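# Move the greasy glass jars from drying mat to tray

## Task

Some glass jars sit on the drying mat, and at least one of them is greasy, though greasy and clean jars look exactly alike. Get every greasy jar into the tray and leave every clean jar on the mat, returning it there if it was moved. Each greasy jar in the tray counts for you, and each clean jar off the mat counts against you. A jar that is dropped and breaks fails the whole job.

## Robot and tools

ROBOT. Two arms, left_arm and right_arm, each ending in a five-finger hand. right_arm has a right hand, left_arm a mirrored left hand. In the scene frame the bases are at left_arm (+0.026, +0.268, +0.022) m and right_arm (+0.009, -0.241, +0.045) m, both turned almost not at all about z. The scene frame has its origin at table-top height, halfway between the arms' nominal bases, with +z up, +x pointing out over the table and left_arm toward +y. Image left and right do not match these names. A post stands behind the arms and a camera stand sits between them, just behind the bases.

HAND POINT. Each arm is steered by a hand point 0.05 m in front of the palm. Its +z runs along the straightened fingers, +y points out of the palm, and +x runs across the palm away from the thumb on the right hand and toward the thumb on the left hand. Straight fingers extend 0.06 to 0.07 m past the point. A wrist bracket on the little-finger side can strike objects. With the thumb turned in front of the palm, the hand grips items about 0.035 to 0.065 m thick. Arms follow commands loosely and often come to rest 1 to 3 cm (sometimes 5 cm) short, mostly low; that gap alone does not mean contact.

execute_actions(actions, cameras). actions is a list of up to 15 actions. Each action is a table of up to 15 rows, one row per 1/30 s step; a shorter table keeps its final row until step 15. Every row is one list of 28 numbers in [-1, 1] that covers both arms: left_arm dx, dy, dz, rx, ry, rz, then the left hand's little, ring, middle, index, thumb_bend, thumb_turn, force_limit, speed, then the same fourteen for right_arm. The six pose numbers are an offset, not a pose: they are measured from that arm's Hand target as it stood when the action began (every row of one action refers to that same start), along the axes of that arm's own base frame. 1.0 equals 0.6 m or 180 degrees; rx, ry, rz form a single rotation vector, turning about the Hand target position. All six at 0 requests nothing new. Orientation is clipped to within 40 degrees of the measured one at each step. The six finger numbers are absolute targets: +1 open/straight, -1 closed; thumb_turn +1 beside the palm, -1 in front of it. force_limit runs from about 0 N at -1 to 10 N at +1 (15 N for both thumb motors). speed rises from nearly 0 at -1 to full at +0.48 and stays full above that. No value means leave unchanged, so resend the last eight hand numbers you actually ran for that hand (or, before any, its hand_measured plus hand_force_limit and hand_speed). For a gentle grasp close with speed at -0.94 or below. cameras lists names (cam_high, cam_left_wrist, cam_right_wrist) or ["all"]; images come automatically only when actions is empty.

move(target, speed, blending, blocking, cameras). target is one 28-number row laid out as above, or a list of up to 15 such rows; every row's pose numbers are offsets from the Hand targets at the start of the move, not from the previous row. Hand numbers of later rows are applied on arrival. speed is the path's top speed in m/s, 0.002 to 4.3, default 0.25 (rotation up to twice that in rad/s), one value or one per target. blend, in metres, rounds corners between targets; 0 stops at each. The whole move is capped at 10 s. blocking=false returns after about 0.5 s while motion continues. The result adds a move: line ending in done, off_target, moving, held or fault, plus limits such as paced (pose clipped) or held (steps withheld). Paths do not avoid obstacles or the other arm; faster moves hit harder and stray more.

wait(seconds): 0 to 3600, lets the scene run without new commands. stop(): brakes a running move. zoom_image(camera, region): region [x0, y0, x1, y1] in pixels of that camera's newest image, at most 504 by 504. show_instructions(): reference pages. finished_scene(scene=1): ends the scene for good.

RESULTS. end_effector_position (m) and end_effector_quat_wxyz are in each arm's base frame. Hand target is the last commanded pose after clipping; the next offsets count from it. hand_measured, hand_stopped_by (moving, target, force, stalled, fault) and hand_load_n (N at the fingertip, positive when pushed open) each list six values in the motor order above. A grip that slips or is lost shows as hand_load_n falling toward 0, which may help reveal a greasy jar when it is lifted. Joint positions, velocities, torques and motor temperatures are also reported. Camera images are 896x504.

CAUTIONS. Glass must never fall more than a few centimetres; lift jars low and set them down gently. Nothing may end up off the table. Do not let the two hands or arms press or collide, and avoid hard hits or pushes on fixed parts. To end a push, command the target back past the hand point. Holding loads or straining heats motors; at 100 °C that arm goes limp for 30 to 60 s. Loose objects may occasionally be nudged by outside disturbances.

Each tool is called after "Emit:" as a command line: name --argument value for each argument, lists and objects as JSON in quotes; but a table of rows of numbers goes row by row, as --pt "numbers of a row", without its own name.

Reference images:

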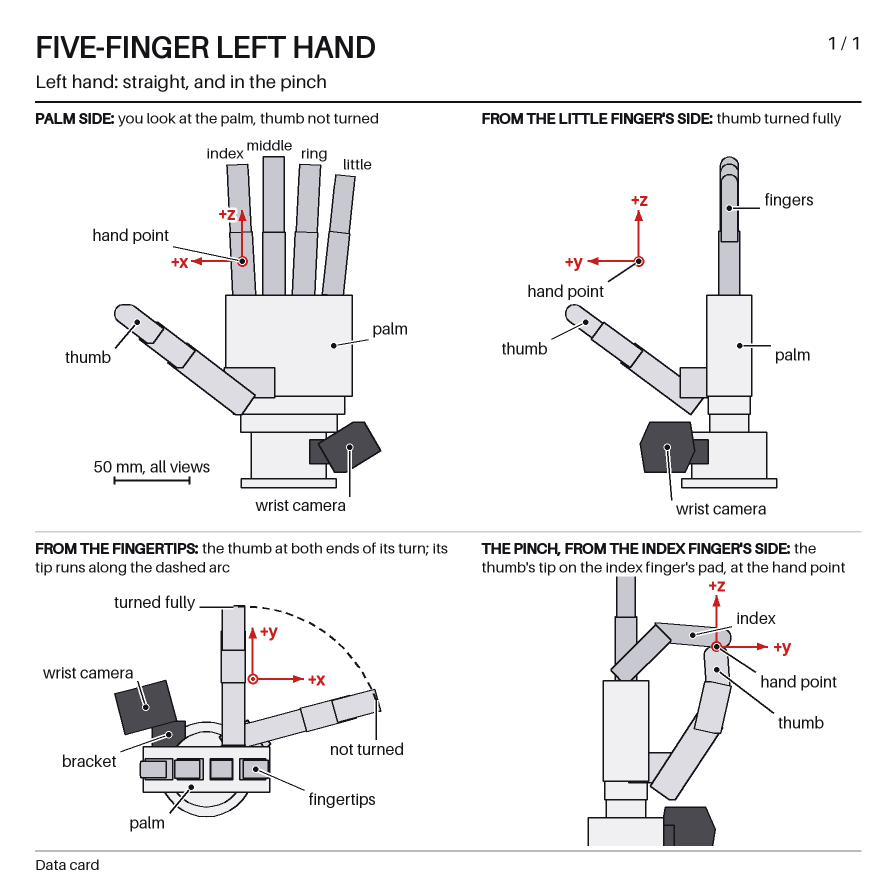

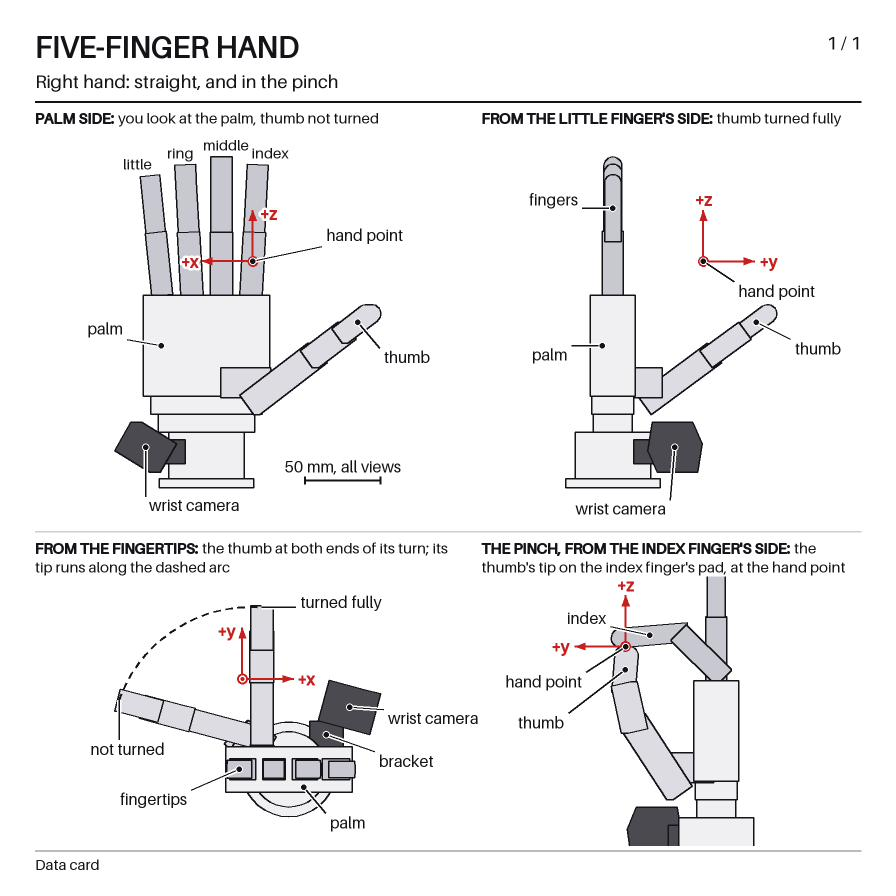

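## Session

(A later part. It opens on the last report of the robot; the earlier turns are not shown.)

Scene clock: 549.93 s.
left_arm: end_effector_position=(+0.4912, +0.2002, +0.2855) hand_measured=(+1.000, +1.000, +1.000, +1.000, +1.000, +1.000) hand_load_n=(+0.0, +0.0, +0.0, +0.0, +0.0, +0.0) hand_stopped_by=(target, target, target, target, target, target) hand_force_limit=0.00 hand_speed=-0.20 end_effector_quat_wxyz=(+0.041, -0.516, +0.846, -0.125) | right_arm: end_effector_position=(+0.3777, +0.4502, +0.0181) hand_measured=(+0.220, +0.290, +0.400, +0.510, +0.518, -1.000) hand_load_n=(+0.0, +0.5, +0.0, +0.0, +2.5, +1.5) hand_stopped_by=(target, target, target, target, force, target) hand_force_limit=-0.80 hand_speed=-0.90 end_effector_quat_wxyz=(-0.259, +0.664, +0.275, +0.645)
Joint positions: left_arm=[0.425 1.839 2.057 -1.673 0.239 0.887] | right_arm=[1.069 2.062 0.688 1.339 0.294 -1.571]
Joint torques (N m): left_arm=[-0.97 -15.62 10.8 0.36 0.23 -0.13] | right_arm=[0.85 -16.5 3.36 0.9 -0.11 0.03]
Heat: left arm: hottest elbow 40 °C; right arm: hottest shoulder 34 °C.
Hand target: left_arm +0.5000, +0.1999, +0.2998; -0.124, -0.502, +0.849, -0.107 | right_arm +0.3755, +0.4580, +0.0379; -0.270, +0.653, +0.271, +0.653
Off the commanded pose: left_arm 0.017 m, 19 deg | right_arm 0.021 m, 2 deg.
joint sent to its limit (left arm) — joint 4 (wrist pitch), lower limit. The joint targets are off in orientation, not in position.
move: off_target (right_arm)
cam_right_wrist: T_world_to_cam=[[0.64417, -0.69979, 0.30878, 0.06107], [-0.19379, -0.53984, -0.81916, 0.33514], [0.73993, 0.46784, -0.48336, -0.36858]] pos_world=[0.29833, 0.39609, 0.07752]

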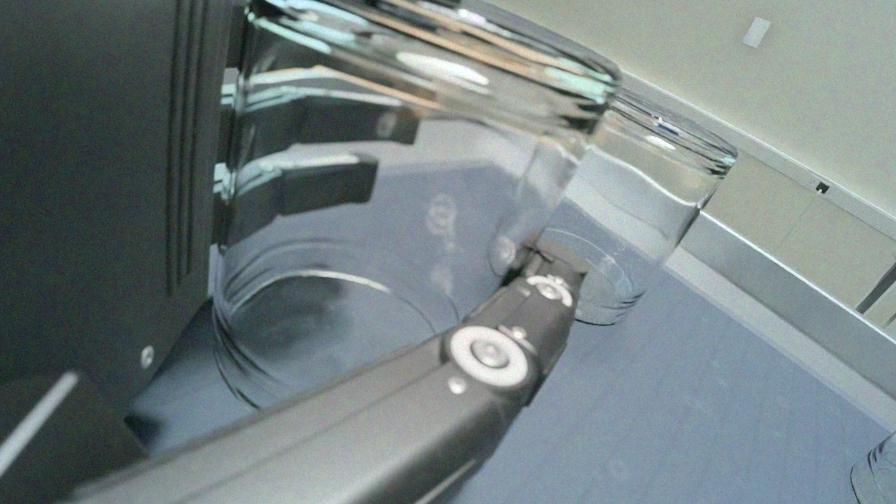

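Emit:
move --target '[0,0,0,0,0,0, 1,1,1,1,1,1,0,-0.2, 0,0,-0.045,0,0,0, 0.22,0.29,0.40,0.51,0.45,-1,-0.8,-0.9]' --speed 0.02

Emit:
move --target '[0,0,0,0,0,0, 1,1,1,1,1,1,0,-0.2, 0,0,0,0,0,0, 0.3,0.37,0.48,0.59,0.6,-1,-0.8,-0.9]'

Emit:
move --target '[0,0,0,0,0,0, 1,1,1,1,1,1,0,-0.2, 0,0,0,0,0,0, 1,1,1,1,1,-1,-0.8,-0.8]' --cameras '["cam_right_wrist","cam_left_wrist"]'

Scene clock: 554.67 s.
left_arm: end_effector_position=(+0.4912, +0.2002, +0.2855) hand_measured=(+1.000, +1.000, +1.000, +1.000, +1.000, +1.000) hand_load_n=(+0.0, +0.0, +0.0, +0.0, +0.0, +0.0) hand_stopped_by=(target, target, target, target, target, target) hand_force_limit=0.00 hand_speed=-0.20 end_effector_quat_wxyz=(+0.041, -0.516, +0.846, -0.125) | right_arm: end_effector_position=(+0.3760, +0.4472, +0.0049) hand_measured=(+0.220, +0.290, +0.400, +0.510, +0.518, -1.000) hand_load_n=(+0.0, +0.5, +0.0, +0.0, +2.0, +0.5) hand_stopped_by=(target, target, target, target, force, target) hand_force_limit=-0.80 hand_speed=-0.90 end_effector_quat_wxyz=(-0.259, +0.664, +0.275, +0.645)
Joint positions: left_arm=[0.425 1.839 2.057 -1.673 0.239 0.887] | right_arm=[1.069 2.105 0.688 1.382 0.294 -1.571]
Joint torques (N m): left_arm=[-0.85 -15.56 10.82 0.35 0.23 -0.13] | right_arm=[0.79 -12.45 4.6 1.85 -0.09 0.04]
Heat: left arm: hottest elbow 40 °C; right arm: hottest shoulder 34 °C.
Hand target: left_arm +0.5000, +0.1999, +0.2998; -0.124, -0.502, +0.849, -0.107 | right_arm +0.3755, +0.4580, +0.0110; -0.270, +0.653, +0.271, +0.653
Off the commanded pose: left_arm 0.017 m, 19 deg | right_arm 0.012 m, 2 deg.
joint sent to its limit (left arm) — joint 4 (wrist pitch), lower limit. The joint targets are off in orientation, not in position.
move: off_target (right_arm)

Scene clock: 555.50 s.
left_arm: end_effector_position=(+0.4912, +0.2002, +0.2855) hand_measured=(+1.000, +1.000, +1.000, +1.000, +1.000, +1.000) hand_load_n=(+0.0, +0.0, +0.0, +0.0, -0.5, +0.0) hand_stopped_by=(target, target, target, target, target, target) hand_force_limit=0.00 hand_speed=-0.20 end_effector_quat_wxyz=(+0.041, -0.516, +0.846, -0.125) | right_arm: end_effector_position=(+0.3761, +0.4473, +0.0054) hand_measured=(+0.300, +0.370, +0.480, +0.590, +0.600, -1.000) hand_load_n=(+0.0, +0.0, +0.0, +0.0, +0.0, +0.5) hand_stopped_by=(target, target, target, target, target, target) hand_force_limit=-0.80 hand_speed=-0.90 end_effector_quat_wxyz=(-0.260, +0.664, +0.274, +0.646)
Joint positions: left_arm=[0.425 1.839 2.057 -1.673 0.239 0.887] | right_arm=[1.069 2.105 0.688 1.385 0.294 -1.571]
Joint torques (N m): left_arm=[-0.85 -15.56 10.8 0.36 0.23 -0.14] | right_arm=[0.85 -12.45 4.6 1.77 -0.09 0.04]
Heat: left arm: hottest elbow 40 °C; right arm: hottest shoulder 34 °C.
Hand target: left_arm +0.5000, +0.1999, +0.2998; -0.124, -0.502, +0.849, -0.107 | right_arm +0.3755, +0.4580, +0.0109; -0.270, +0.653, +0.271, +0.653
Off the commanded pose: left_arm 0.017 m, 19 deg | right_arm 0.012 m, 2 deg.
joint sent to its limit (left arm) — joint 4 (wrist pitch), lower limit. The joint targets are off in orientation, not in position.
move: done

Scene clock: 557.17 s.
left_arm: end_effector_position=(+0.4912, +0.2002, +0.2855) hand_measured=(+1.000, +1.000, +1.000, +1.000, +1.000, +1.000) hand_load_n=(+0.0, +0.0, +0.0, +0.0, +0.0, +0.0) hand_stopped_by=(target, target, target, target, target, target) hand_force_limit=0.00 hand_speed=-0.20 end_effector_quat_wxyz=(+0.041, -0.516, +0.846, -0.125) | right_arm: end_effector_position=(+0.3761, +0.4473, +0.0054) hand_measured=(+1.000, +1.000, +1.000, +1.000, +1.000, -1.000) hand_load_n=(+0.0, +0.0, +0.0, +0.0, +0.0, +0.0) hand_stopped_by=(target, target, target, target, target, target) hand_force_limit=-0.80 hand_speed=-0.80 end_effector_quat_wxyz=(-0.260, +0.664, +0.274, +0.646)
Joint positions: left_arm=[0.425 1.839 2.057 -1.673 0.239 0.887] | right_arm=[1.069 2.105 0.688 1.385 0.294 -1.571]
Joint torques (N m): left_arm=[-0.73 -15.62 10.81 0.36 0.23 -0.14] | right_arm=[0.91 -12.45 4.6 1.78 -0.1 0.04]
Heat: left arm: hottest elbow 40 °C; right arm: hottest shoulder 34 °C.
Hand target: left_arm +0.5000, +0.1999, +0.2998; -0.124, -0.502, +0.849, -0.107 | right_arm +0.3755, +0.4580, +0.0109; -0.270, +0.653, +0.271, +0.653
Off the commanded pose: left_arm 0.017 m, 19 deg | right_arm 0.012 m, 2 deg.
joint sent to its limit (left arm) — joint 4 (wrist pitch), lower limit. The joint targets are off in orientation, not in position.
move: done
cam_left_wrist: T_world_to_cam=[[0.67909, -0.67647, 0.285, -0.27817], [-0.70411, -0.49051, 0.51345, 0.28834], [-0.20754, -0.54935, -0.80941, 0.55759]] pos_world=[0.50765, 0.25957, 0.38255]
cam_right_wrist: T_world_to_cam=[[0.64373, -0.7006, 0.30784, 0.06459], [-0.19261, -0.53766, -0.82087, 0.32145], [0.74061, 0.46913, -0.48105, -0.37306]] pos_world=[0.29663, 0.39309, 0.06452]
Images, in order (width x height): cam_left_wrist 896x504, cam_right_wrist 896x504.

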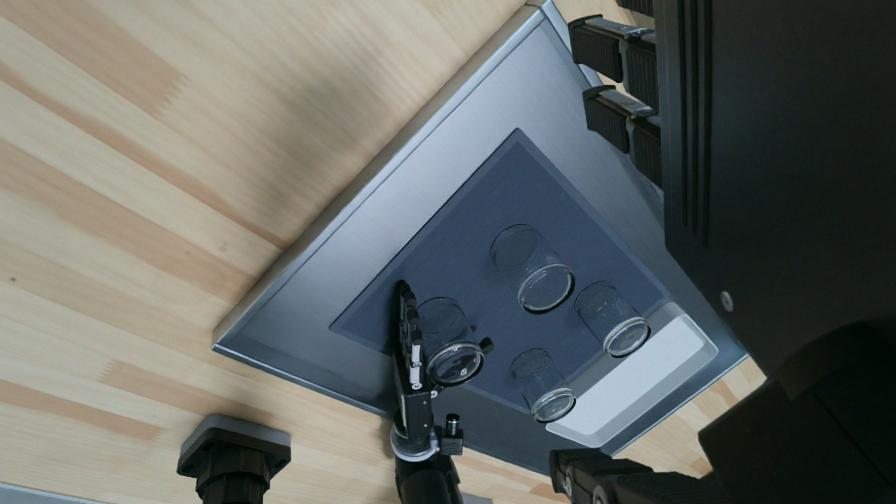

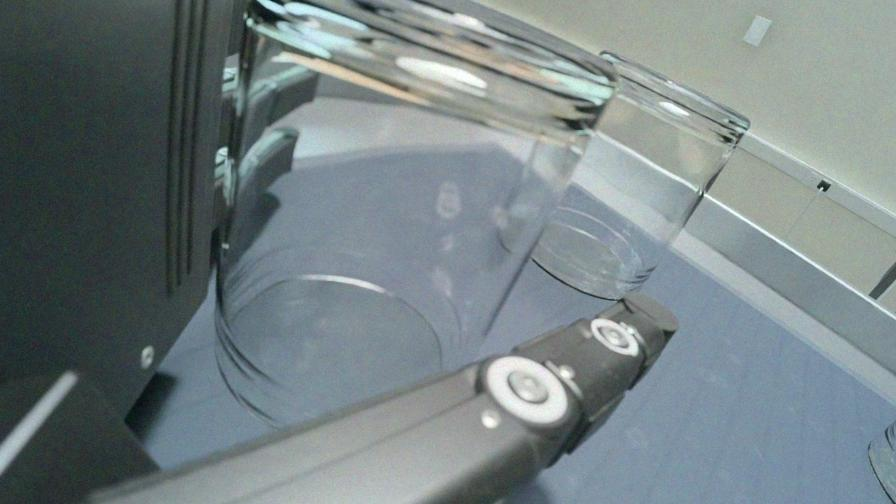

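Emit:
move --pt "0 0 0 0 0 0 1 1 1 1 1 1 0 -0.2 -0.0117 0.0117 0 0 0 0 1.0 1.0 1.0 1.0 1.0 -1 -0.8 -0.8" --pt "0 0 0 0 0 0 1 1 1 1 1 1 0 -0.2 -0.0117 0.0117 0.25 0 0 0 1.0 1.0 1.0 1.0 1.0 -1 -0.8 -0.8" --pt "0 0 0 0 0 0 1 1 1 1 1 1 0 -0.2 0.2075 -0.8467 0.315 0 0 -0.25 1.0 1.0 1.0 1.0 1.0 -1 -0.8 -0.8" --speed '[0.05,0.08,0.25]' --blend '[0.0,0.02,0]' --cameras '["all"]'

Scene clock: 567.17 s.
left_arm: end_effector_position=(+0.4912, +0.2002, +0.2855) hand_measured=(+1.000, +1.000, +1.000, +1.000, +1.000, +1.000) hand_load_n=(+0.0, +0.0, +0.0, -0.5, +0.0, +0.0) hand_stopped_by=(target, target, target, target, target, target) hand_force_limit=0.00 hand_speed=-0.20 end_effector_quat_wxyz=(+0.041, -0.516, +0.846, -0.125) | right_arm: end_effector_position=(+0.4869, -0.0518, +0.1878) hand_measured=(+1.000, +1.000, +1.000, +1.000, +1.000, -1.000) hand_load_n=(+0.0, +0.0, +0.0, +0.0, +0.0, +0.5) hand_stopped_by=(target, target, target, target, target, target) hand_force_limit=-0.80 hand_speed=-0.80 end_effector_quat_wxyz=(+0.002, +0.714, -0.001, +0.700)
Joint positions: left_arm=[0.425 1.839 2.057 -1.673 0.239 0.887] | right_arm=[0.033 1.254 0.401 0.833 0.038 -1.571]
Joint torques (N m): left_arm=[-0.79 -15.62 10.82 0.35 0.24 -0.13] | right_arm=[0.38 -4.95 10.55 0.75 -0.16 0.04]
Heat: left arm: hottest elbow 40 °C; right arm: hottest shoulder 34 °C.
Hand target: left_arm +0.5000, +0.1999, +0.2998; -0.124, -0.502, +0.849, -0.107 | right_arm +0.5000, -0.0500, +0.2000; +0.000, +0.707, +0.000, +0.707
Off the commanded pose: left_arm 0.017 m, 19 deg | right_arm 0.018 m, 1 deg.
joint sent to its limit (left arm) — joint 4 (wrist pitch), lower limit. The joint targets are off in orientation, not in position.
move: off_target (right_arm)
cam_left_wrist: T_world_to_cam=[[0.67909, -0.67647, 0.285, -0.27817], [-0.70411, -0.49051, 0.51345, 0.28834], [-0.20754, -0.54935, -0.80941, 0.55759]] pos_world=[0.50765, 0.25957, 0.38255]
cam_right_wrist: T_world_to_cam=[[-0.03816, -0.95343, 0.29919, -0.09204], [-0.50505, -0.23995, -0.82906, 0.39327], [0.86225, -0.18274, -0.47237, -0.22784]] pos_world=[0.39156, -0.03502, 0.24595]

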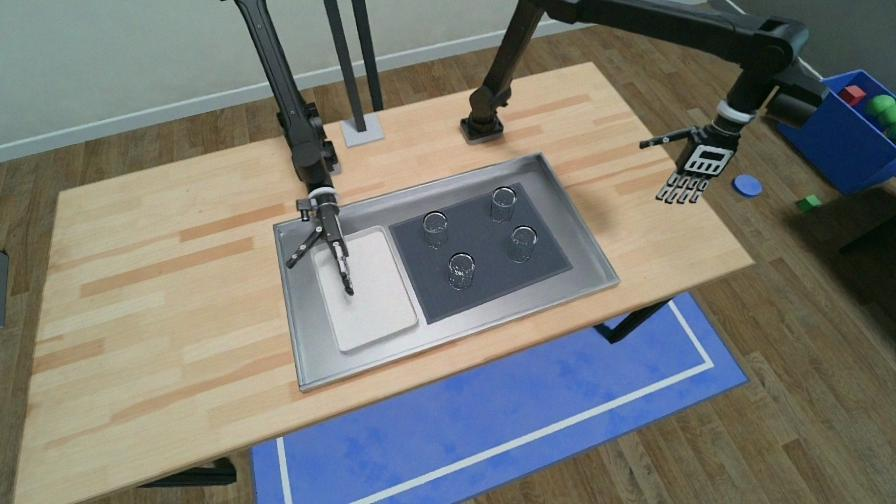

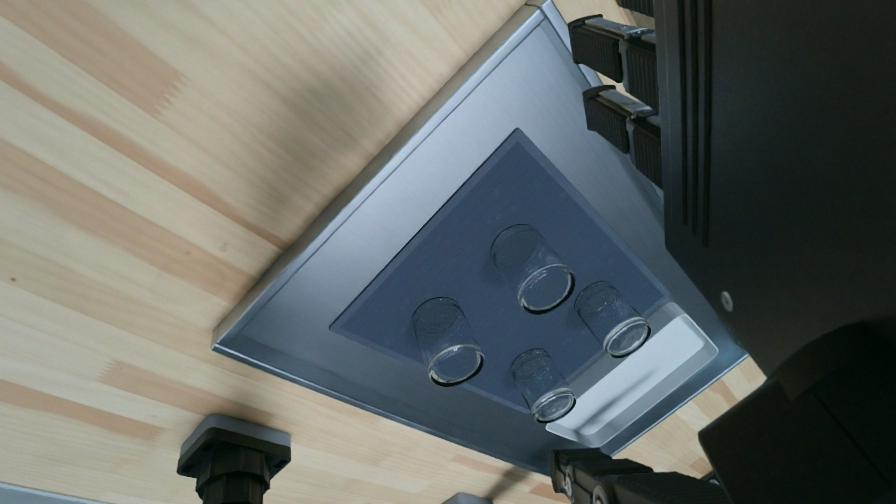

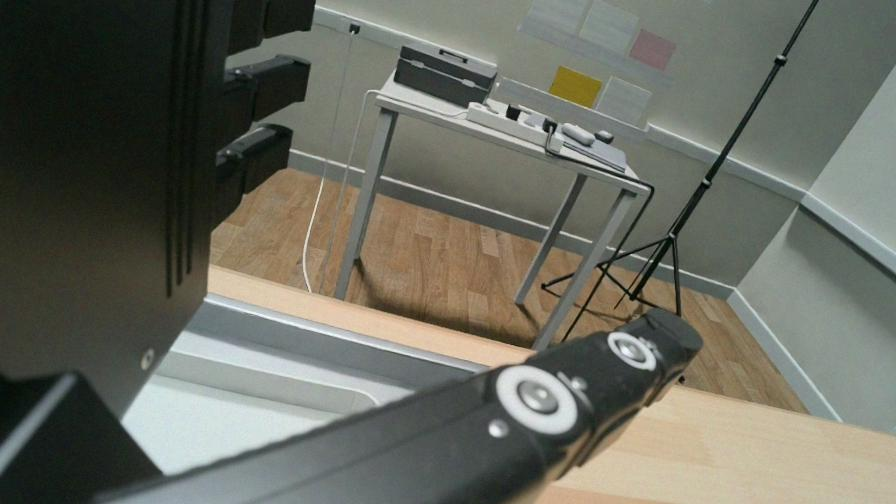

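Emit:
move --pt "-0.0333 -0.25 -0.05 -0.0361 -0.6991 -0.451 1 1 1 1 1 -1 -0.8 -0.2 0 0 0 0 0 0 1.0 1.0 1.0 1.0 1.0 -1 -0.8 -0.8" --pt "-0.0533 -0.4742 -0.233 -0.0361 -0.6991 -0.451 1 1 1 1 1 -1 -0.8 -0.2 0 0 0 0 0 0 1.0 1.0 1.0 1.0 1.0 -1 -0.8 -0.8" --speed '[0.3,0.12]' --blend '[0.02,0]' --cameras '["all"]'

Scene clock: 585.07 s.
left_arm: end_effector_position=(+0.4689, -0.0828, +0.1637) hand_measured=(+1.000, +1.000, +1.000, +1.000, +1.000, -1.000) hand_load_n=(+0.0, +0.0, +0.0, +0.0, +0.0, +0.5) hand_stopped_by=(target, target, target, target, target, target) hand_force_limit=-0.80 hand_speed=-0.20 end_effector_quat_wxyz=(+0.579, +0.412, +0.579, -0.399) | right_arm: end_effector_position=(+0.4869, -0.0518, +0.1878) hand_measured=(+1.000, +1.000, +1.000, +1.000, +1.000, -1.000) hand_load_n=(+0.0, +0.0, +0.0, +0.0, +0.0, +0.5) hand_stopped_by=(target, target, target, target, target, target) hand_force_limit=-0.80 hand_speed=-0.80 end_effector_quat_wxyz=(+0.002, +0.714, -0.001, +0.700)
Joint positions: left_arm=[0.225 1.488 0.539 0.856 1.447 1.678] | right_arm=[0.033 1.254 0.401 0.833 0.038 -1.571]
Joint torques (N m): left_arm=[-0.73 -7.24 4.9 1.94 0.02 -0.09] | right_arm=[0.26 -4.95 10.54 0.73 -0.17 0.04]
Heat: left arm: hottest elbow 40 °C; right arm: hottest shoulder 34 °C.
Hand target: left_arm +0.4682, -0.0847, +0.1600; +0.579, +0.406, +0.579, -0.405 | right_arm +0.5000, -0.0500, +0.2000; +0.000, +0.707, +0.000, +0.707
Off the commanded pose: left_arm 0.004 m, 1 deg | right_arm 0.018 m, 1 deg.
move: done
cam_left_wrist: T_world_to_cam=[[-0.90182, -0.29712, -0.31374, 0.45088], [0.06676, 0.62155, -0.78052, 0.13881], [0.42691, -0.72484, -0.54069, -0.05716]] pos_world=[0.42175, 0.00626, 0.2189]
cam_right_wrist: T_world_to_cam=[[-0.03816, -0.95343, 0.29919, -0.09204], [-0.50505, -0.23995, -0.82906, 0.39327], [0.86225, -0.18274, -0.47237, -0.22784]] pos_world=[0.39156, -0.03502, 0.24595]

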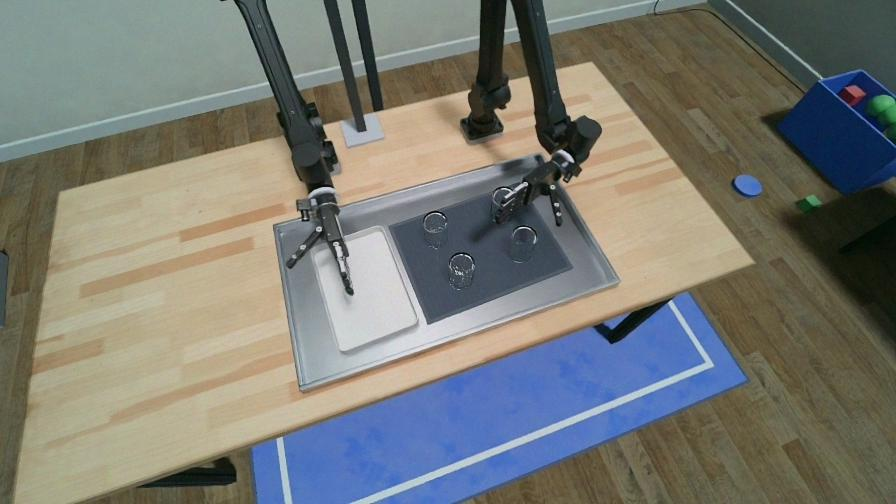

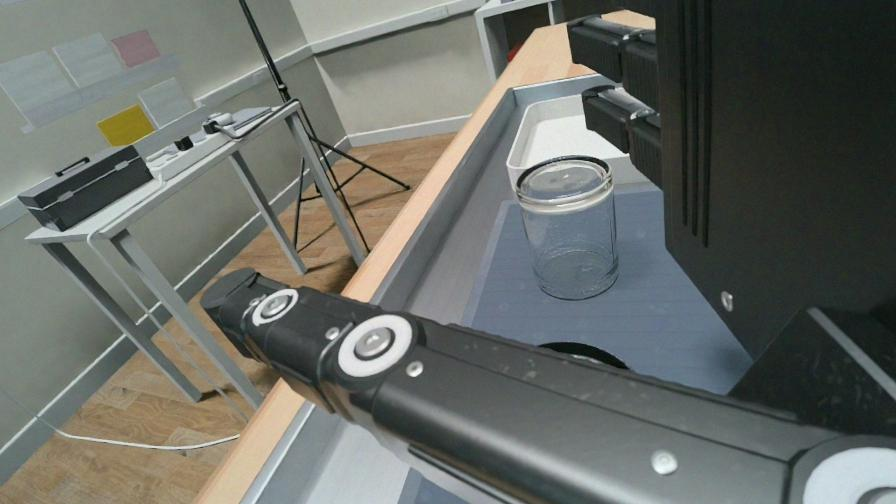

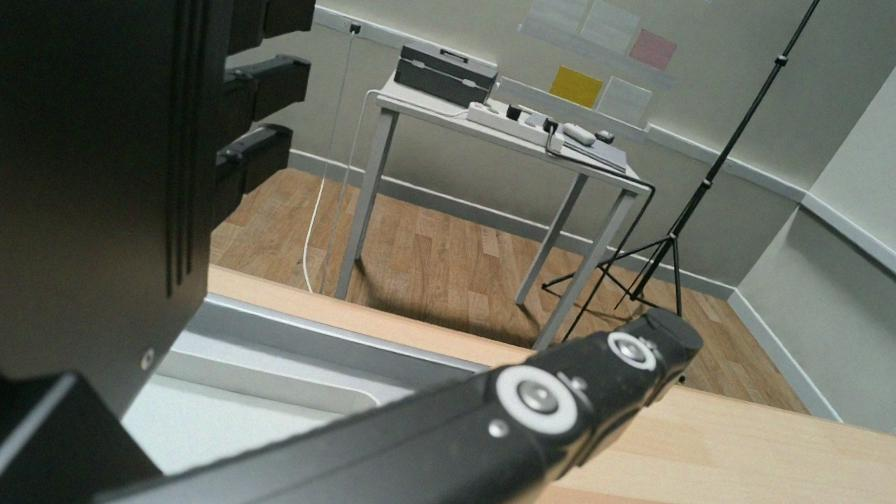

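Emit:
move --target '[-0.0055,-0.0105,-0.08,0,0,0, 1,1,1,1,1,-1,-0.8,-0.2, 0,0,0,0,0,0, 1.0,1.0,1.0,1.0,1.0,-1,-0.8,-0.8]' --speed 0.1 --cameras '["cam_left_wrist","cam_high"]'

Scene clock: 592.93 s.
left_arm: end_effector_position=(+0.4667, -0.0875, +0.1160) hand_measured=(+1.000, +1.000, +1.000, +1.000, +1.000, -1.000) hand_load_n=(+0.0, +0.0, +0.0, +0.0, +0.0, +0.5) hand_stopped_by=(target, target, target, target, target, target) hand_force_limit=-0.80 hand_speed=-0.20 end_effector_quat_wxyz=(+0.583, +0.409, +0.578, -0.399) | right_arm: end_effector_position=(+0.4869, -0.0518, +0.1878) hand_measured=(+1.000, +1.000, +1.000, +1.000, +1.000, -1.000) hand_load_n=(+0.0, +0.0, +0.0, +0.0, +0.0, +0.0) hand_stopped_by=(target, target, target, target, target, target) hand_force_limit=-0.80 hand_speed=-0.80 end_effector_quat_wxyz=(+0.002, +0.714, -0.001, +0.700)
Joint positions: left_arm=[0.213 1.675 0.501 1.157 1.43 1.604] | right_arm=[0.033 1.254 0.401 0.833 0.038 -1.571]
Joint torques (N m): left_arm=[-1.08 -8.12 3.54 1.94 -0.04 -0.1] | right_arm=[0.26 -4.89 10.55 0.75 -0.17 0.04]
Heat: left arm: hottest elbow 39 °C; right arm: hottest shoulder 33 °C.
Hand target: left_arm +0.4649, -0.0909, +0.1122; +0.579, +0.406, +0.579, -0.405 | right_arm +0.5000, -0.0500, +0.2000; +0.000, +0.707, +0.000, +0.707
Off the commanded pose: left_arm 0.006 m, 1 deg | right_arm 0.018 m, 1 deg.
move: done
cam_left_wrist: T_world_to_cam=[[-0.89891, -0.30424, -0.31528, 0.43065], [0.06711, 0.61549, -0.78528, 0.10442], [0.43297, -0.72705, -0.53285, -0.08928]] pos_world=[0.41876, 0.00184, 0.1702]
Images, in order (width x height): cam_high 896x504, cam_left_wrist 896x504.

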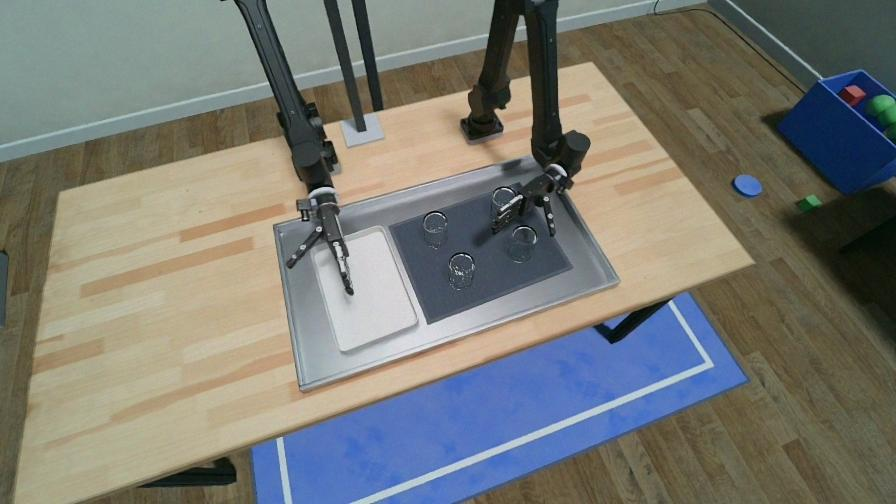

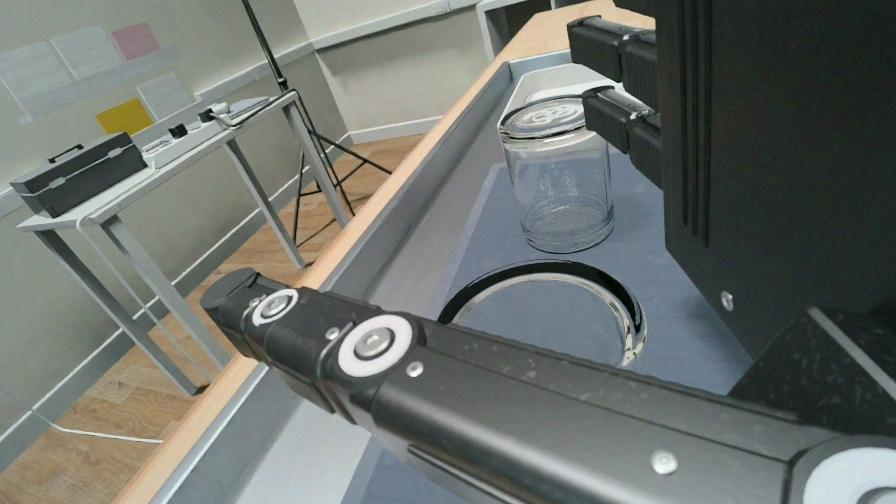

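Emit:
move --target '[-0.005,-0.006,-0.083,0,0,0, 1,1,1,1,1,-1,-0.8,-0.2, 0,0,0,0,0,0, 1.0,1.0,1.0,1.0,1.0,-1,-0.8,-0.8]' --speed 0.08 --cameras '["cam_left_wrist","cam_high"]'

Scene clock: 602.23 s.
left_arm: end_effector_position=(+0.4632, -0.0912, +0.0650) hand_measured=(+1.000, +1.000, +1.000, +1.000, +1.000, -1.000) hand_load_n=(+0.0, +0.0, +0.0, +0.0, +0.0, +0.0) hand_stopped_by=(target, target, target, target, target, target) hand_force_limit=-0.80 hand_speed=-0.20 end_effector_quat_wxyz=(+0.582, +0.408, +0.578, -0.400) | right_arm: end_effector_position=(+0.4869, -0.0518, +0.1878) hand_measured=(+1.000, +1.000, +1.000, +1.000, +1.000, -1.000) hand_load_n=(+0.0, +0.0, -0.5, +0.0, +0.0, +0.0) hand_stopped_by=(target, target, target, target, target, target) hand_force_limit=-0.80 hand_speed=-0.80 end_effector_quat_wxyz=(+0.002, +0.714, -0.001, +0.700)
Joint positions: left_arm=[0.205 1.874 0.494 1.367 1.422 1.596] | right_arm=[0.033 1.254 0.401 0.833 0.038 -1.571]
Joint torques (N m): left_arm=[-1.03 -8.94 2.35 1.95 -0.05 -0.09] | right_arm=[0.26 -4.89 10.54 0.75 -0.17 0.04]
Heat: left arm: hottest elbow 39 °C; right arm: hottest elbow 34 °C.
Hand target: left_arm +0.4618, -0.0946, +0.0622; +0.579, +0.406, +0.579, -0.405 | right_arm +0.5000, -0.0500, +0.2000; +0.000, +0.707, +0.000, +0.707
Off the commanded pose: left_arm 0.004 m, 1 deg | right_arm 0.018 m, 1 deg.
move: done
cam_left_wrist: T_world_to_cam=[[-0.89988, -0.30474, -0.31202, 0.41063], [0.06469, 0.61423, -0.78647, 0.06803], [0.43132, -0.72791, -0.53302, -0.11693]] pos_world=[0.41555, -0.00176, 0.1193]
Images, in order (width x height): cam_high 896x504, cam_left_wrist 896x504.

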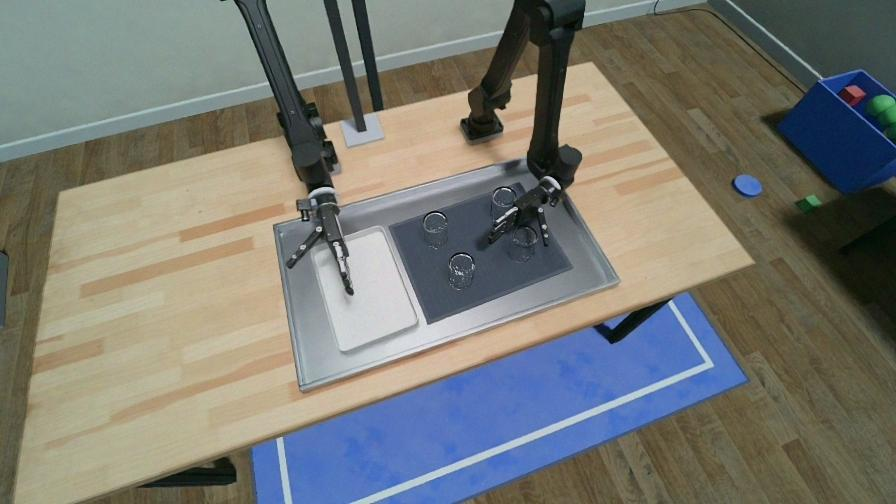

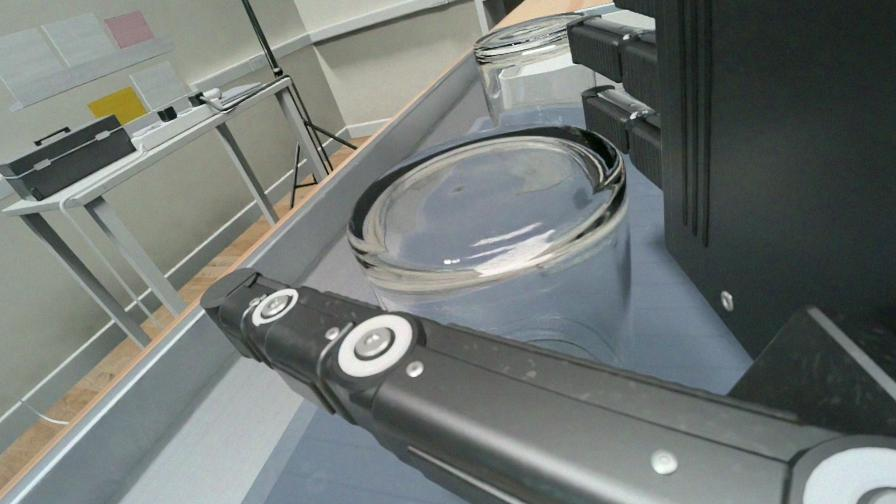

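Emit:
move --target '[-0.003,-0.002,-0.062,0,0,0, 1,1,1,1,1,-1,-0.8,-0.2, 0,0,0,0,0,0, 1.0,1.0,1.0,1.0,1.0,-1,-0.8,-0.8]' --speed 0.05 --cameras '["cam_left_wrist","cam_high"]'

Scene clock: 609.17 s.
left_arm: end_effector_position=(+0.4565, -0.0932, +0.0250) hand_measured=(+1.000, +1.000, +1.000, +1.000, +1.000, -1.000) hand_load_n=(+0.0, +0.0, +0.0, +0.0, +0.0, +0.5) hand_stopped_by=(target, target, target, target, target, target) hand_force_limit=-0.80 hand_speed=-0.20 end_effector_quat_wxyz=(+0.579, +0.404, +0.582, -0.404) | right_arm: end_effector_position=(+0.4869, -0.0518, +0.1878) hand_measured=(+1.000, +1.000, +1.000, +1.000, +1.000, -1.000) hand_load_n=(+0.0, +0.0, +0.0, +0.0, +0.0, +0.5) hand_stopped_by=(target, target, target, target, target, target) hand_force_limit=-0.80 hand_speed=-0.80 end_effector_quat_wxyz=(+0.002, +0.714, -0.001, +0.700)
Joint positions: left_arm=[0.203 2.028 0.498 1.506 1.419 1.594] | right_arm=[0.033 1.254 0.401 0.833 0.038 -1.571]
Joint torques (N m): left_arm=[-1.03 -9.58 2.22 1.94 -0.03 -0.11] | right_arm=[0.26 -4.95 10.52 0.75 -0.16 0.04]
Heat: left arm: hottest elbow 38 °C; right arm: hottest elbow 34 °C.
Hand target: left_arm +0.4601, -0.0957, +0.0251; +0.579, +0.406, +0.579, -0.405 | right_arm +0.5000, -0.0500, +0.2000; +0.000, +0.707, +0.000, +0.707
Off the commanded pose: left_arm 0.004 m, 0 deg | right_arm 0.018 m, 1 deg.
move: done
cam_left_wrist: T_world_to_cam=[[-0.90383, -0.30642, -0.29866, 0.39271], [0.05339, 0.61177, -0.78923, 0.04322], [0.42455, -0.72928, -0.53658, -0.13378]] pos_world=[0.40943, -0.00367, 0.07961]
Images, in order (width x height): cam_high 896x504, cam_left_wrist 896x504.

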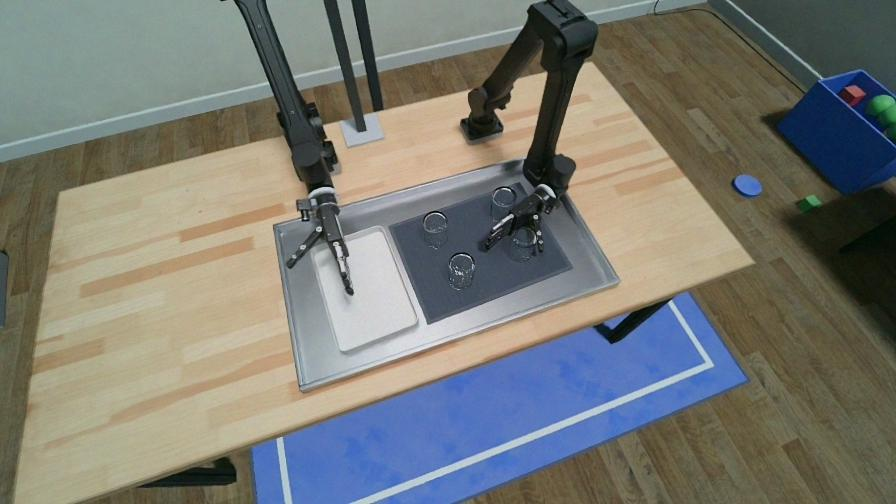

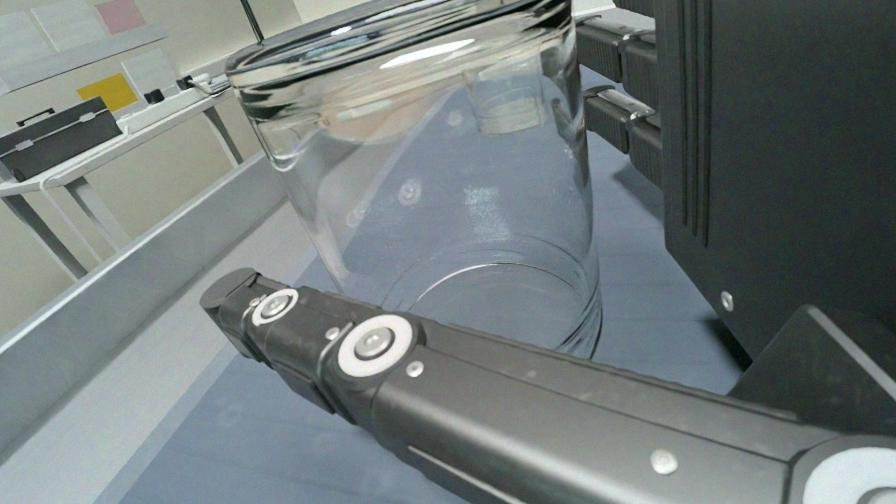

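Emit:
move --target '[0.017,0.006,0,0,0,0, 0.5,0.5,0.5,0.5,0.65,-1,-0.8,-0.8, 0,0,0,0,0,0, 1.0,1.0,1.0,1.0,1.0,-1,-0.8,-0.8]' --speed 0.05 --cameras '["cam_left_wrist"]'

Scene clock: 613.83 s.
left_arm: end_effector_position=(+0.4681, -0.0909, +0.0291) hand_measured=(+0.500, +0.500, +0.500, +0.500, +0.650, -1.000) hand_load_n=(+0.0, +0.0, +0.0, +0.0, +0.0, +0.5) hand_stopped_by=(target, target, target, target, target, target) hand_force_limit=-0.80 hand_speed=-0.80 end_effector_quat_wxyz=(+0.584, +0.410, +0.576, -0.399) | right_arm: end_effector_position=(+0.4869, -0.0518, +0.1878) hand_measured=(+1.000, +1.000, +1.000, +1.000, +1.000, -1.000) hand_load_n=(+0.0, +0.0, +0.0, +0.0, +0.0, +0.0) hand_stopped_by=(target, target, target, target, target, target) hand_force_limit=-0.80 hand_speed=-0.80 end_effector_quat_wxyz=(+0.002, +0.714, -0.001, +0.700)
Joint positions: left_arm=[0.203 2.03 0.528 1.502 1.421 1.591] | right_arm=[0.033 1.254 0.401 0.833 0.038 -1.571]
Joint torques (N m): left_arm=[-0.67 -9.7 2.33 1.18 0.07 -0.09] | right_arm=[0.26 -4.89 10.55 0.75 -0.17 0.04]
Heat: left arm: hottest elbow 38 °C; right arm: hottest elbow 34 °C.
Hand target: left_arm +0.4702, -0.0922, +0.0250; +0.579, +0.406, +0.579, -0.405 | right_arm +0.5000, -0.0500, +0.2000; +0.000, +0.707, +0.000, +0.707
Off the commanded pose: left_arm 0.005 m, 1 deg | right_arm 0.018 m, 1 deg.
move: done
cam_left_wrist: T_world_to_cam=[[-0.89756, -0.30423, -0.31912, 0.40296], [0.07089, 0.61478, -0.78551, 0.03638], [0.43516, -0.72766, -0.53023, -0.13988]] pos_world=[0.41997, -0.00156, 0.083]

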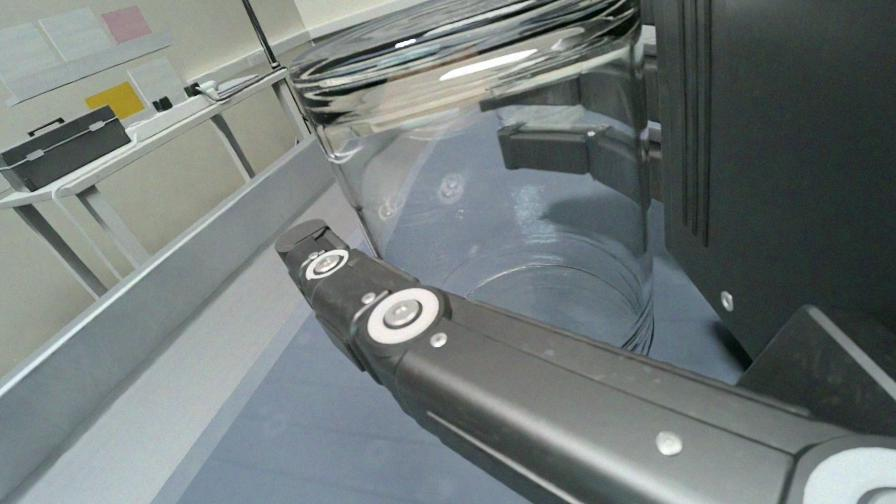

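Emit:
move --target '[0,0,0,0,0,0, 0.5,0.5,0.5,0.5,0.45,-1,-0.8,-0.92, 0,0,0,0,0,0, 1.0,1.0,1.0,1.0,1.0,-1,-0.8,-0.8]'

Emit:
move --target '[0,0,0,0,0,0, 0.0,0.0,0.0,0.0,0.45,-1,-0.8,-0.9, 0,0,0,0,0,0, 1.0,1.0,1.0,1.0,1.0,-1,-0.8,-0.8]' --cameras '["cam_left_wrist"]'

Scene clock: 617.80 s.
left_arm: end_effector_position=(+0.4681, -0.0909, +0.0291) hand_measured=(+0.500, +0.500, +0.500, +0.500, +0.494, -1.000) hand_load_n=(+0.0, +0.5, +0.0, +0.0, +1.0, +0.5) hand_stopped_by=(target, target, target, target, force, target) hand_force_limit=-0.80 hand_speed=-0.92 end_effector_quat_wxyz=(+0.584, +0.410, +0.576, -0.399) | right_arm: end_effector_position=(+0.4869, -0.0518, +0.1878) hand_measured=(+1.000, +1.000, +1.000, +1.000, +1.000, -1.000) hand_load_n=(+0.0, -0.5, +0.0, +0.0, +0.0, +0.0) hand_stopped_by=(target, target, target, target, target, target) hand_force_limit=-0.80 hand_speed=-0.80 end_effector_quat_wxyz=(+0.002, +0.714, -0.001, +0.700)
Joint positions: left_arm=[0.203 2.03 0.528 1.502 1.421 1.591] | right_arm=[0.033 1.254 0.401 0.833 0.038 -1.571]
Joint torques (N m): left_arm=[-0.62 -9.7 2.33 1.18 0.07 -0.1] | right_arm=[0.32 -4.89 10.55 0.75 -0.17 0.04]
Heat: left arm: hottest elbow 38 °C; right arm: hottest elbow 34 °C.
Hand target: left_arm +0.4702, -0.0922, +0.0250; +0.579, +0.406, +0.579, -0.405 | right_arm +0.5000, -0.0500, +0.2000; +0.000, +0.707, +0.000, +0.707
Off the commanded pose: left_arm 0.005 m, 1 deg | right_arm 0.018 m, 1 deg.
move: done

Scene clock: 619.87 s.
left_arm: end_effector_position=(+0.4680, -0.0910, +0.0291) hand_measured=(+0.000, +0.390, +0.380, +0.400, +0.496, -1.000) hand_load_n=(+0.0, +0.5, +1.5, +0.5, +9.5, +2.0) hand_stopped_by=(target, force, force, force, force, target) hand_force_limit=-0.80 hand_speed=-0.90 end_effector_quat_wxyz=(+0.584, +0.410, +0.576, -0.399) | right_arm: end_effector_position=(+0.4869, -0.0518, +0.1878) hand_measured=(+1.000, +1.000, +1.000, +1.000, +1.000, -1.000) hand_load_n=(+0.0, +0.0, +0.0, +0.0, +0.0, +0.0) hand_stopped_by=(target, target, target, target, target, target) hand_force_limit=-0.80 hand_speed=-0.80 end_effector_quat_wxyz=(+0.002, +0.714, -0.001, +0.700)
Joint positions: left_arm=[0.203 2.03 0.528 1.502 1.421 1.591] | right_arm=[0.033 1.254 0.401 0.833 0.038 -1.571]
Joint torques (N m): left_arm=[-0.56 -9.64 2.33 1.2 0.03 -0.09] | right_arm=[0.32 -4.89 10.52 0.73 -0.17 0.04]
Heat: left arm: hottest shoulder 37 °C; right arm: hottest elbow 35 °C.
Hand target: left_arm +0.4703, -0.0921, +0.0250; +0.579, +0.406, +0.579, -0.405 | right_arm +0.5000, -0.0500, +0.2000; +0.000, +0.707, +0.000, +0.707
Off the commanded pose: left_arm 0.005 m, 1 deg | right_arm 0.018 m, 1 deg.
move: done
cam_left_wrist: T_world_to_cam=[[-0.8978, -0.30352, -0.31911, 0.40306], [0.07137, 0.61474, -0.78549, 0.03618], [0.43458, -0.72799, -0.53025, -0.13964]] pos_world=[0.41997, -0.00156, 0.083]

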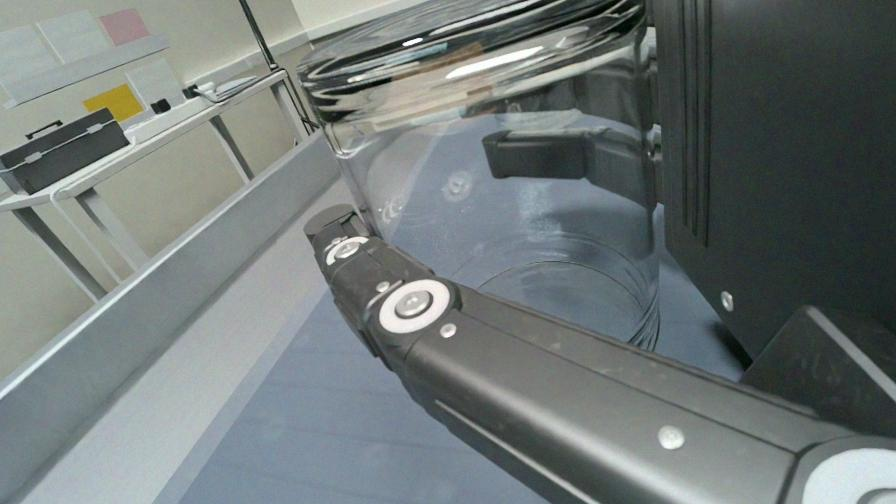

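Emit:
move --target '[0,0,0,0,0,0, 0.4,0.41,0.40,0.42,0.45,-1,-0.8,-0.9, 0,0,0,0,0,0, 1.0,1.0,1.0,1.0,1.0,-1,-0.8,-0.8]'

Scene clock: 623.10 s.
left_arm: end_effector_position=(+0.4680, -0.0910, +0.0291) hand_measured=(+0.400, +0.410, +0.400, +0.420, +0.496, -1.000) hand_load_n=(+0.0, +0.5, +1.5, +0.0, +7.5, +1.5) hand_stopped_by=(target, target, force, target, force, target) hand_force_limit=-0.80 hand_speed=-0.90 end_effector_quat_wxyz=(+0.584, +0.410, +0.576, -0.399) | right_arm: end_effector_position=(+0.4869, -0.0518, +0.1878) hand_measured=(+1.000, +1.000, +1.000, +1.000, +1.000, -1.000) hand_load_n=(+0.0, +0.0, +0.0, +0.0, +0.0, +0.5) hand_stopped_by=(target, target, target, target, target, target) hand_force_limit=-0.80 hand_speed=-0.80 end_effector_quat_wxyz=(+0.002, +0.714, -0.001, +0.700)
Joint positions: left_arm=[0.203 2.03 0.528 1.502 1.421 1.591] | right_arm=[0.033 1.254 0.401 0.833 0.038 -1.571]
Joint torques (N m): left_arm=[-0.67 -9.64 2.33 1.17 0.04 -0.1] | right_arm=[0.32 -4.95 10.56 0.75 -0.17 0.04]
Heat: left arm: hottest shoulder 37 °C; right arm: hottest elbow 35 °C.
Hand target: left_arm +0.4703, -0.0921, +0.0250; +0.579, +0.406, +0.579, -0.405 | right_arm +0.5000, -0.0500, +0.2000; +0.000, +0.707, +0.000, +0.707
Off the commanded pose: left_arm 0.005 m, 1 deg | right_arm 0.018 m, 1 deg.
move: done

Open a bit more, then lift.

Emit:
move --target '[0,0,0,0,0,0, 0.42,0.43,0.42,0.44,0.45,-1,-0.8,-0.9, 0,0,0,0,0,0, 1.0,1.0,1.0,1.0,1.0,-1,-0.8,-0.8]' --cameras '["cam_left_wrist"]'

Emit:
move --target '[0,0,0.055,0,0,0, 0.42,0.43,0.42,0.44,0.45,-1,-0.8,-0.9, 0,0,0,0,0,0, 1.0,1.0,1.0,1.0,1.0,-1,-0.8,-0.8]' --speed 0.02 --cameras '["cam_left_wrist"]'

Scene clock: 626.07 s.
left_arm: end_effector_position=(+0.4680, -0.0910, +0.0291) hand_measured=(+0.420, +0.430, +0.420, +0.440, +0.496, -1.000) hand_load_n=(+0.0, +0.0, +1.0, +0.0, +5.5, +1.5) hand_stopped_by=(target, target, force, target, force, target) hand_force_limit=-0.80 hand_speed=-0.90 end_effector_quat_wxyz=(+0.584, +0.410, +0.576, -0.399) | right_arm: end_effector_position=(+0.4869, -0.0518, +0.1878) hand_measured=(+1.000, +1.000, +1.000, +1.000, +1.000, -1.000) hand_load_n=(+0.0, +0.0, +0.0, +0.0, +0.0, +0.0) hand_stopped_by=(target, target, target, target, target, target) hand_force_limit=-0.80 hand_speed=-0.80 end_effector_quat_wxyz=(+0.002, +0.714, -0.001, +0.700)
Joint positions: left_arm=[0.203 2.03 0.528 1.502 1.421 1.591] | right_arm=[0.033 1.254 0.401 0.833 0.038 -1.571]
Joint torques (N m): left_arm=[-0.73 -9.7 2.32 1.2 0.03 -0.1] | right_arm=[0.26 -4.89 10.54 0.75 -0.17 0.04]
Heat: left arm: hottest shoulder 37 °C; right arm: hottest elbow 35 °C.
Hand target: left_arm +0.4703, -0.0921, +0.0250; +0.579, +0.406, +0.579, -0.405 | right_arm +0.5000, -0.0500, +0.2000; +0.000, +0.707, +0.000, +0.707
Off the commanded pose: left_arm 0.005 m, 1 deg | right_arm 0.018 m, 1 deg.
move: done
cam_left_wrist: T_world_to_cam=[[-0.8978, -0.30352, -0.31911, 0.40306], [0.07137, 0.61474, -0.78549, 0.03618], [0.43458, -0.72799, -0.53025, -0.13964]] pos_world=[0.41997, -0.00156, 0.083]

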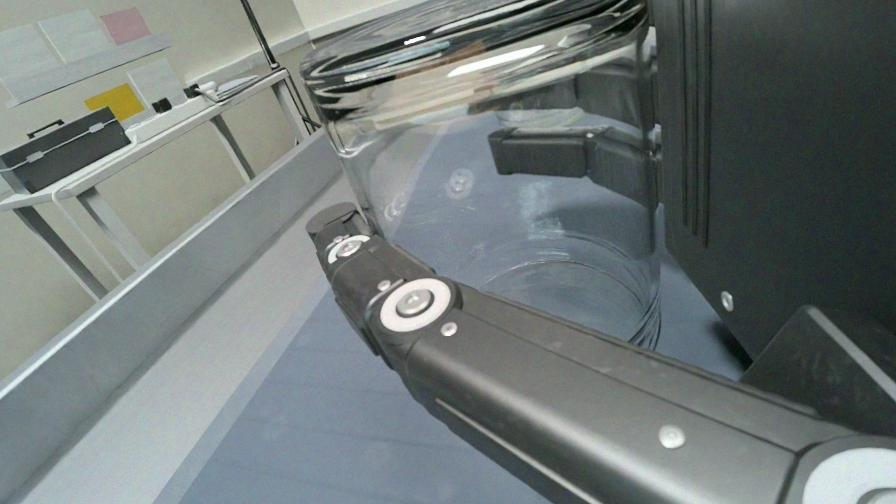

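Scene clock: 628.17 s.
left_arm: end_effector_position=(+0.4700, -0.0907, +0.0489) hand_measured=(+0.420, +0.430, +0.420, +0.440, +0.496, -1.000) hand_load_n=(+0.0, +0.0, +1.0, +0.0, +5.5, +2.5) hand_stopped_by=(target, target, force, target, force, target) hand_force_limit=-0.80 hand_speed=-0.90 end_effector_quat_wxyz=(+0.576, +0.401, +0.584, -0.408) | right_arm: end_effector_position=(+0.4869, -0.0518, +0.1878) hand_measured=(+1.000, +1.000, +1.000, +1.000, +1.000, -1.000) hand_load_n=(+0.0, +0.0, +0.0, +0.0, +0.0, +0.5) hand_stopped_by=(target, target, target, target, target, target) hand_force_limit=-0.80 hand_speed=-0.80 end_effector_quat_wxyz=(+0.002, +0.714, -0.001, +0.700)
Joint positions: left_arm=[0.203 1.936 0.522 1.397 1.421 1.573] | right_arm=[0.033 1.254 0.401 0.833 0.038 -1.571]
Joint torques (N m): left_arm=[-0.73 -11.81 1.98 1.36 0.06 0.01] | right_arm=[0.32 -4.89 10.54 0.75 -0.17 0.04]
Motor temperatures (°C): left_arm=[29 37 37 32 31 27] | right_arm=[29 32 35 26 29 29]
Heat: left arm: hottest shoulder 37 °C; right arm: hottest elbow 35 °C.
Hand target: left_arm +0.4703, -0.0921, +0.0581; +0.579, +0.406, +0.579, -0.405 | right_arm +0.5000, -0.0500, +0.2000; +0.000, +0.707, +0.000, +0.707
Off the commanded pose: left_arm 0.009 m, 1 deg | right_arm 0.018 m, 1 deg.
move: done
cam_left_wrist: T_world_to_cam=[[-0.90806, -0.30649, -0.28547, 0.41418], [0.04452, 0.6071, -0.79338, 0.06382], [0.41647, -0.73314, -0.53764, -0.12137]] pos_world=[0.42381, -0.00078, 0.10362]

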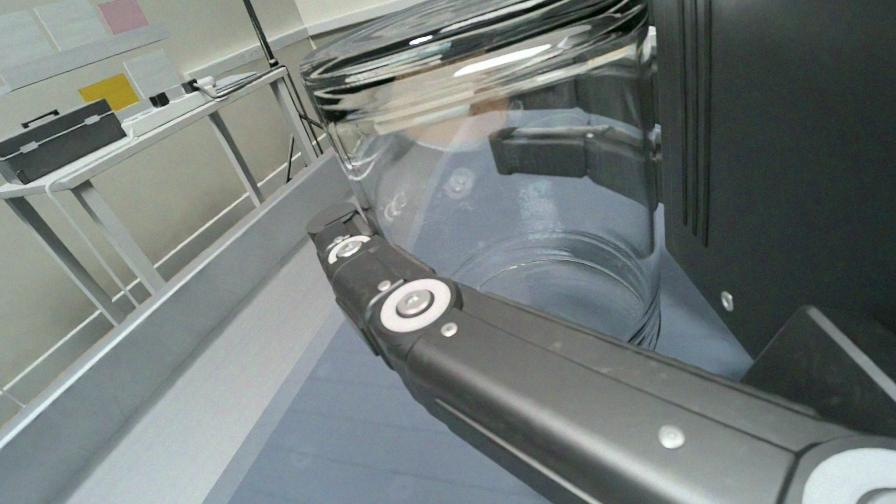

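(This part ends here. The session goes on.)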